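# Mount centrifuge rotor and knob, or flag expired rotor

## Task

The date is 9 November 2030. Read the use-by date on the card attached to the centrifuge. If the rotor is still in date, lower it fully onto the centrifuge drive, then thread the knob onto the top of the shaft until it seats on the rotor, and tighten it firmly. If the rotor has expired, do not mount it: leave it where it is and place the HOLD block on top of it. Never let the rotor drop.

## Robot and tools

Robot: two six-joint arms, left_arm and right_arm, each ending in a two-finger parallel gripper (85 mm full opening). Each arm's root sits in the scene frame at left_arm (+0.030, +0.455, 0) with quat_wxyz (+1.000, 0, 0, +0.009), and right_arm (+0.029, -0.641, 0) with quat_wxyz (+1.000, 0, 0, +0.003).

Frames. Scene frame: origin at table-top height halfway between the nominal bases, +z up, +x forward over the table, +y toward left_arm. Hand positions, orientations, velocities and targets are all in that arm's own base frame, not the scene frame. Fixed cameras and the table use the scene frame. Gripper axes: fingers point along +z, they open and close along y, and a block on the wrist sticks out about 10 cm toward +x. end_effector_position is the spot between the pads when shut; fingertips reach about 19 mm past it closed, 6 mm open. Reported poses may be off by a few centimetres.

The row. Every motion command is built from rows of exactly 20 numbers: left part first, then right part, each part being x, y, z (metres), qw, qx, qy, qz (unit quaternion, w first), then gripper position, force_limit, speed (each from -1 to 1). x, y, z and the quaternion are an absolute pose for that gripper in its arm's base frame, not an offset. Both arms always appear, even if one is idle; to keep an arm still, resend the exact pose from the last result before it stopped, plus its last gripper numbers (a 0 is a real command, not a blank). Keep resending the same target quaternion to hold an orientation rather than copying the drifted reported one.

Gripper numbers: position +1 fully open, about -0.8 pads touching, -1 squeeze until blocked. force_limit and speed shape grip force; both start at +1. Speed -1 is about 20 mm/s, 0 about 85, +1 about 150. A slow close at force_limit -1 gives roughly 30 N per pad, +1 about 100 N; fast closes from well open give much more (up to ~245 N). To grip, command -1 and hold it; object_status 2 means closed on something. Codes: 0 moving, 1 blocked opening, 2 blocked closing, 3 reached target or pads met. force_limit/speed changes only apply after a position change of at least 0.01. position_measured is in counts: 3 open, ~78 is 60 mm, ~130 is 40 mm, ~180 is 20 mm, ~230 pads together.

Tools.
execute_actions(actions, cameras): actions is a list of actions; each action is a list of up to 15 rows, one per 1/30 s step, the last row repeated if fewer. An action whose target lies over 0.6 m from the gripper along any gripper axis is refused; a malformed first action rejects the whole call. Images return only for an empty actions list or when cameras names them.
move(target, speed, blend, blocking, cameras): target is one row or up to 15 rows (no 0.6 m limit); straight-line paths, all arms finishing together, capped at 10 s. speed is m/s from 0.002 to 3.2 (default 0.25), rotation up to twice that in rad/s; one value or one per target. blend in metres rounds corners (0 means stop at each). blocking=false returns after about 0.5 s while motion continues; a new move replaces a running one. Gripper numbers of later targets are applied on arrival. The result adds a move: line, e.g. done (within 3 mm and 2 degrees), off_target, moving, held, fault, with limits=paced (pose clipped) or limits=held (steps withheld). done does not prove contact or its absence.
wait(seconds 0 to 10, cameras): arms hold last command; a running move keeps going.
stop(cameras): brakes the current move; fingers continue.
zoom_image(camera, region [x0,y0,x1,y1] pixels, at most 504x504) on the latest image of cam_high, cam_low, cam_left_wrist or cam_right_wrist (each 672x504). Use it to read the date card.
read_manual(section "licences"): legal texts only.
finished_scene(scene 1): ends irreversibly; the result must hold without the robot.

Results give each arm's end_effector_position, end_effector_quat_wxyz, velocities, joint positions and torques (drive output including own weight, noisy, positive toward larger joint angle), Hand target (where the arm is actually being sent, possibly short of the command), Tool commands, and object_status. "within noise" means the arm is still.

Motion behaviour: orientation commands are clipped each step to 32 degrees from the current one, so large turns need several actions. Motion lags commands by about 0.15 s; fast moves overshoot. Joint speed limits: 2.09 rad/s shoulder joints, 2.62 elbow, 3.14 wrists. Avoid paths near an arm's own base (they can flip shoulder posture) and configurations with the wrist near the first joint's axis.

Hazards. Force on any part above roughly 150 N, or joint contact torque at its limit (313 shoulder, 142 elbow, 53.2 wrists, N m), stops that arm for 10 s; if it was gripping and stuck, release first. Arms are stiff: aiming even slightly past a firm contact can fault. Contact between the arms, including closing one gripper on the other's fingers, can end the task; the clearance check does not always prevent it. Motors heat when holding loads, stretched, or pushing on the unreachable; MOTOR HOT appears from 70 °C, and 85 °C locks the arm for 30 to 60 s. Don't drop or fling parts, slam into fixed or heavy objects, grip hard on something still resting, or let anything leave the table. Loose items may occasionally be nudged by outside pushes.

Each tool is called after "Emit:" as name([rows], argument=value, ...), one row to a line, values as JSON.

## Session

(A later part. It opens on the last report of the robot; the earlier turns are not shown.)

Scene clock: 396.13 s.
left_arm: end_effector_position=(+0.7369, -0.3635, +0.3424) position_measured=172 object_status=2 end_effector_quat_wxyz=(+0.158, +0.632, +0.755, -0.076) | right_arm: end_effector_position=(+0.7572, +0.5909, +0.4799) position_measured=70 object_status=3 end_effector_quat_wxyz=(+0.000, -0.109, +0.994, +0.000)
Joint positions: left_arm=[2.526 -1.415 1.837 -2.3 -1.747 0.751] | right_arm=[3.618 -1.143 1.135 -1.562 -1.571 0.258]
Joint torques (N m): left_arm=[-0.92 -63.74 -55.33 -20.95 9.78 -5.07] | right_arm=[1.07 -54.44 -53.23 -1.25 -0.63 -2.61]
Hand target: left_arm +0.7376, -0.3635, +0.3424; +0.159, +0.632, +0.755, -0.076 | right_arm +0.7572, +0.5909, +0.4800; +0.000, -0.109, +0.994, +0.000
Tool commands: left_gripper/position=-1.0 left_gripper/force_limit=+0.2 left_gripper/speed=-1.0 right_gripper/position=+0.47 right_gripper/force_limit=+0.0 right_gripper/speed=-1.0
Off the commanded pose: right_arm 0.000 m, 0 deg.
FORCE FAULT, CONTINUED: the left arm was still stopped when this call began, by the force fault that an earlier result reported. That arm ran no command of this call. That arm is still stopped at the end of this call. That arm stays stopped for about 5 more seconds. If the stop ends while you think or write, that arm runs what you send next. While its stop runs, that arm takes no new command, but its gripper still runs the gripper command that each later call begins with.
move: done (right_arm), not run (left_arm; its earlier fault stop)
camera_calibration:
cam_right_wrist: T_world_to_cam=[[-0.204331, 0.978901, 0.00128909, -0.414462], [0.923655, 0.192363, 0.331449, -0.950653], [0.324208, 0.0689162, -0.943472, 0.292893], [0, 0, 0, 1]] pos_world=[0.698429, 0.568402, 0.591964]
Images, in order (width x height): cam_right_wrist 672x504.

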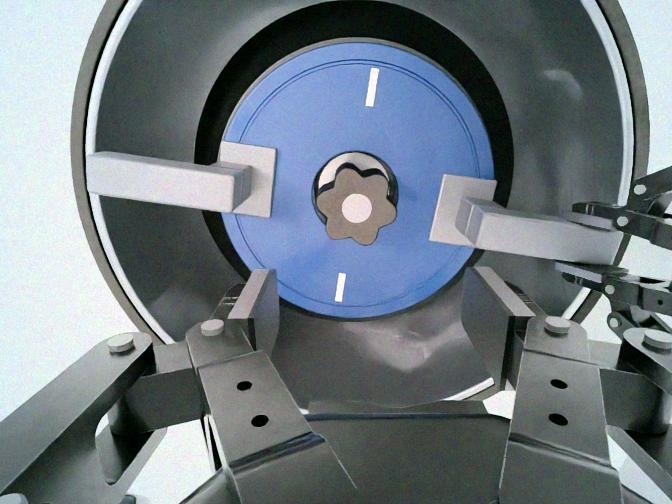

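Emit:
move(target=[0.7376,-0.3635,0.3424,0.159,0.632,0.755,-0.076,0.3,0,-1,0.7572,0.5909,0.52,0,-0.109,0.994,0,0.47,0,-1], speed=0.2)

Emit:
wait(seconds=5, cameras=["cam_right_wrist", "cam_left_wrist"])

Scene clock: 398.13 s.
left_arm: end_effector_position=(+0.7374, -0.3633, +0.3424) position_measured=91 object_status=0 end_effector_quat_wxyz=(+0.159, +0.632, +0.755, -0.076) | right_arm: end_effector_position=(+0.7572, +0.5909, +0.5200) position_measured=70 object_status=3 end_effector_quat_wxyz=(+0.000, -0.109, +0.994, +0.000)
Joint positions: left_arm=[2.526 -1.415 1.837 -2.301 -1.746 0.751] | right_arm=[3.618 -1.14 1.06 -1.49 -1.571 0.258]
Joint torques (N m): left_arm=[-1.9 -77.36 -55.92 -10.52 0.67 -1.82] | right_arm=[-2.01 -55.61 -53.76 -1.2 -1.79 1.37]
Hand target: left_arm +0.7376, -0.3635, +0.3424; +0.159, +0.632, +0.755, -0.076 | right_arm +0.7572, +0.5909, +0.5200; +0.000, -0.109, +0.994, +0.000
Tool commands: left_gripper/position=+0.301961 left_gripper/force_limit=+0.003922 left_gripper/speed=-1.0 right_gripper/position=+0.47 right_gripper/force_limit=+0.0 right_gripper/speed=-1.0
Off the commanded pose: right_arm 0.000 m, 0 deg.
FORCE FAULT, CONTINUED: the left arm was still stopped when this call began, by the force fault that an earlier result reported. That arm ran no command of this call; its gripper ran only the gripper command that the call began with. That arm is still stopped at the end of this call. That arm stays stopped for about 3 more seconds. If the stop ends while you think or write, that arm runs what you send next. While its stop runs, that arm takes no new command, but its gripper still runs the gripper command that each later call begins with.
move: done (right_arm), not run (left_arm; its earlier fault stop)

Scene clock: 403.13 s.
left_arm: end_effector_position=(+0.7374, -0.3633, +0.3424) position_measured=91 object_status=3 end_effector_quat_wxyz=(+0.159, +0.632, +0.755, -0.076) | right_arm: end_effector_position=(+0.7572, +0.5909, +0.5200) position_measured=70 object_status=3 end_effector_quat_wxyz=(+0.000, -0.109, +0.994, +0.000)
Joint positions: left_arm=[2.526 -1.415 1.837 -2.301 -1.746 0.751] | right_arm=[3.618 -1.14 1.06 -1.49 -1.571 0.258]
Joint torques (N m): left_arm=[-0.68 -77.96 -55.78 -10.16 0.83 -2.11] | right_arm=[3.25 -53.27 -54.63 -1.08 -2.06 2.28]
Hand target: left_arm +0.7374, -0.3633, +0.3424; +0.159, +0.632, +0.755, -0.076 | right_arm +0.7572, +0.5909, +0.5200; +0.000, -0.109, +0.994, +0.000
Tool commands: left_gripper/position=+0.301961 left_gripper/force_limit=+0.003922 left_gripper/speed=-1.0 right_gripper/position=+0.47 right_gripper/force_limit=+0.0 right_gripper/speed=-1.0
Off the commanded pose: right_arm 0.000 m, 0 deg.
FORCE FAULT, CONTINUED: the left arm's stop, for the force fault that an earlier result reported, is over. The rest of the stop counts as 6 of the actions that you can send in this scene. That arm's target is now where it stood when the stop ended, not its last command. That arm accepts commands again.
wait: 5.00 s; at rest by 0.17 s
camera_calibration:
cam_left_wrist: T_world_to_cam=[[0.979915, 0.187796, 0.0670746, -0.665289], [0.10301, -0.764699, 0.636101, -0.55498], [0.170749, -0.616416, -0.768685, 0.038931], [0, 0, 0, 1]] pos_world=[0.702448, -0.275456, 0.427573]
cam_right_wrist: T_world_to_cam=[[-0.204326, 0.978902, 0.00126978, -0.414506], [0.923624, 0.192358, 0.331537, -0.963975], [0.324298, 0.0689144, -0.943441, 0.330645], [0, 0, 0, 1]] pos_world=[0.698429, 0.568402, 0.632064]
Images, in order (width x height): cam_left_wrist 672x504, cam_right_wrist 672x504.

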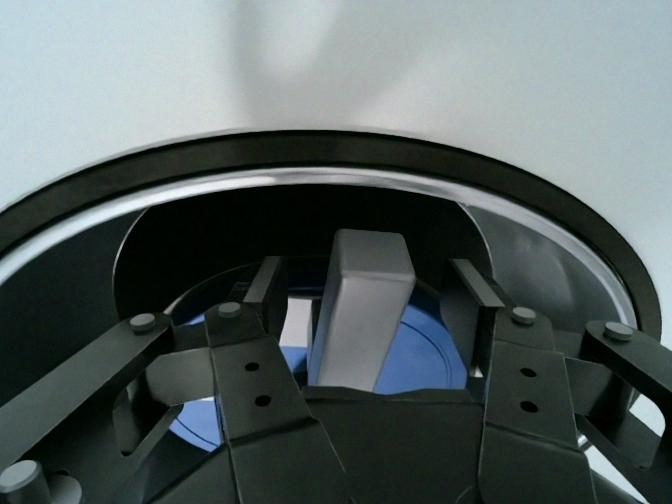

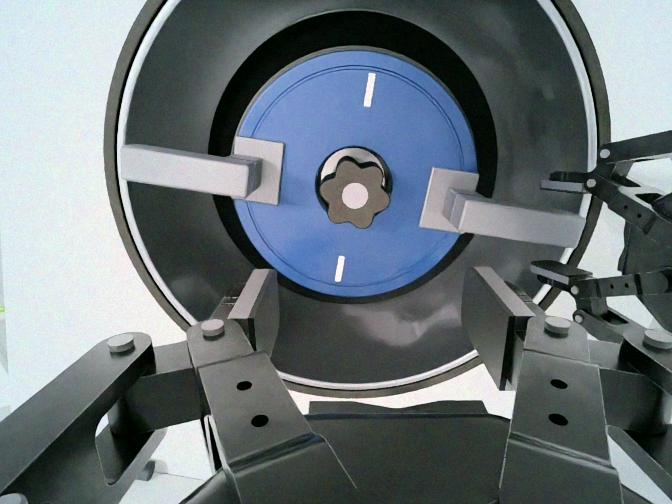

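Emit:
move([
  [0.723,-0.3317,0.4363,0.159,0.632,0.755,-0.076,0.3,0,-1,0.7572,0.5909,0.52,0,-0.109,0.994,0,0.47,0,-1],
  [0.708,-0.25,0.55,0.159,0.632,0.755,-0.076,0.3,0,-1,0.7572,0.5909,0.52,0,-0.109,0.994,0,0.47,0,-1],
], speed=0.15, cameras=["cam_right_wrist", "cam_left_wrist"])

Scene clock: 405.77 s.
left_arm: end_effector_position=(+0.7080, -0.2501, +0.5499) position_measured=91 object_status=3 end_effector_quat_wxyz=(+0.159, +0.632, +0.755, -0.076) | right_arm: end_effector_position=(+0.7572, +0.5909, +0.5200) position_measured=70 object_status=3 end_effector_quat_wxyz=(+0.000, -0.109, +0.994, +0.000)
Joint positions: left_arm=[2.642 -1.602 1.656 -1.913 -1.78 0.864] | right_arm=[3.618 -1.14 1.06 -1.49 -1.571 0.258]
Joint torques (N m): left_arm=[14.85 -103.83 -64.46 -1.83 -1.86 3.23] | right_arm=[5.36 -53.81 -52.99 -1.21 -2.48 2.08]
Hand target: left_arm +0.7080, -0.2500, +0.5500; +0.159, +0.632, +0.755, -0.076 | right_arm +0.7572, +0.5909, +0.5200; +0.000, -0.109, +0.994, +0.000
Off the commanded pose: left_arm 0.000 m, 0 deg | right_arm 0.000 m, 0 deg.
move: done
camera_calibration:
cam_left_wrist: T_world_to_cam=[[0.979982, 0.187404, 0.0671936, -0.67195], [0.102529, -0.764385, 0.636556, -0.597164], [0.170655, -0.616924, -0.768298, 0.272935], [0, 0, 0, 1]] pos_world=[0.673148, -0.162157, 0.634974]
cam_right_wrist: T_world_to_cam=[[-0.204326, 0.978902, 0.00126978, -0.414506], [0.923624, 0.192358, 0.331537, -0.963975], [0.324298, 0.0689144, -0.943441, 0.330645], [0, 0, 0, 1]] pos_world=[0.698429, 0.568402, 0.632064]
Images, in order (width x height): cam_left_wrist 672x504, cam_right_wrist 672x504.

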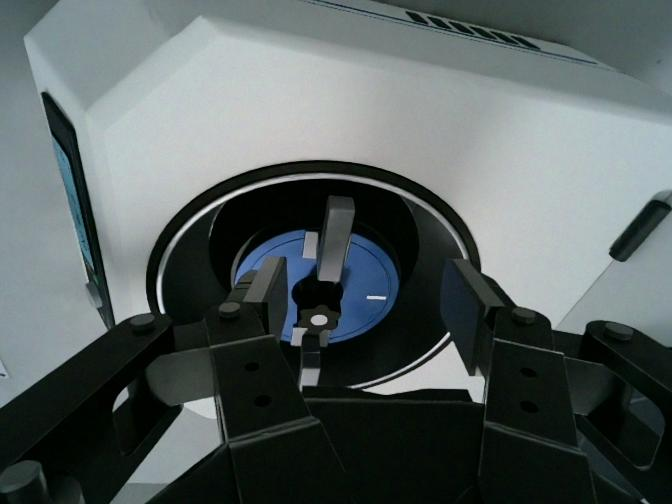

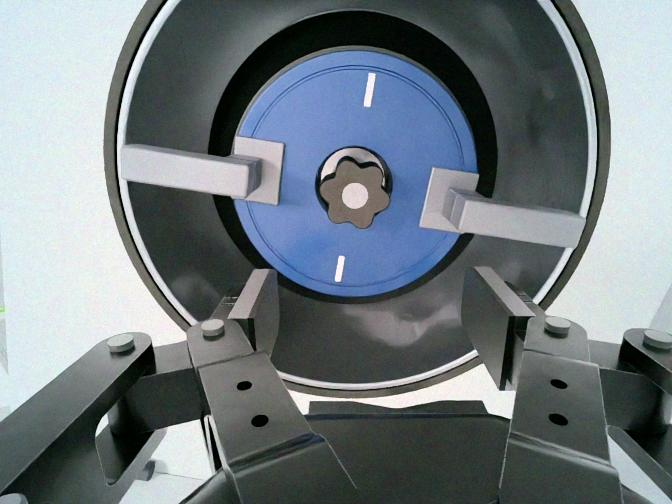

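Emit:
zoom_image(camera="cam_left_wrist", region=[260, 230, 380, 350])

Emit:
zoom_image(camera="cam_right_wrist", region=[290, 120, 430, 260])

Scaled by 4.200.

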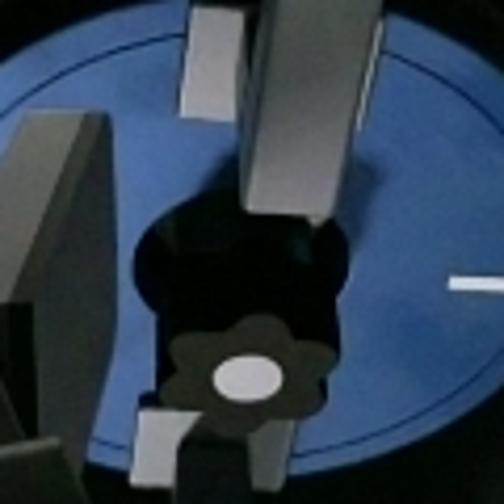

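Scaled by 3.600.

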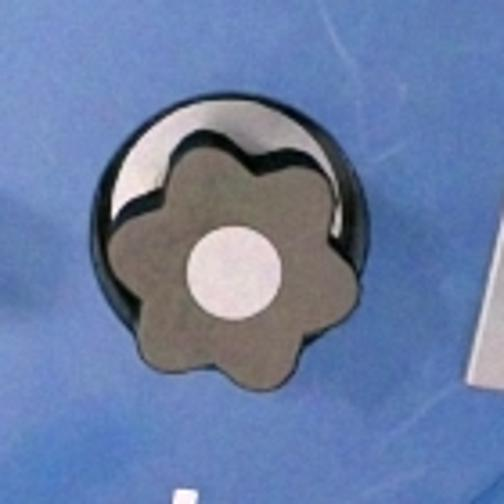

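Emit:
finished_scene()

The scene is finished: the task was done.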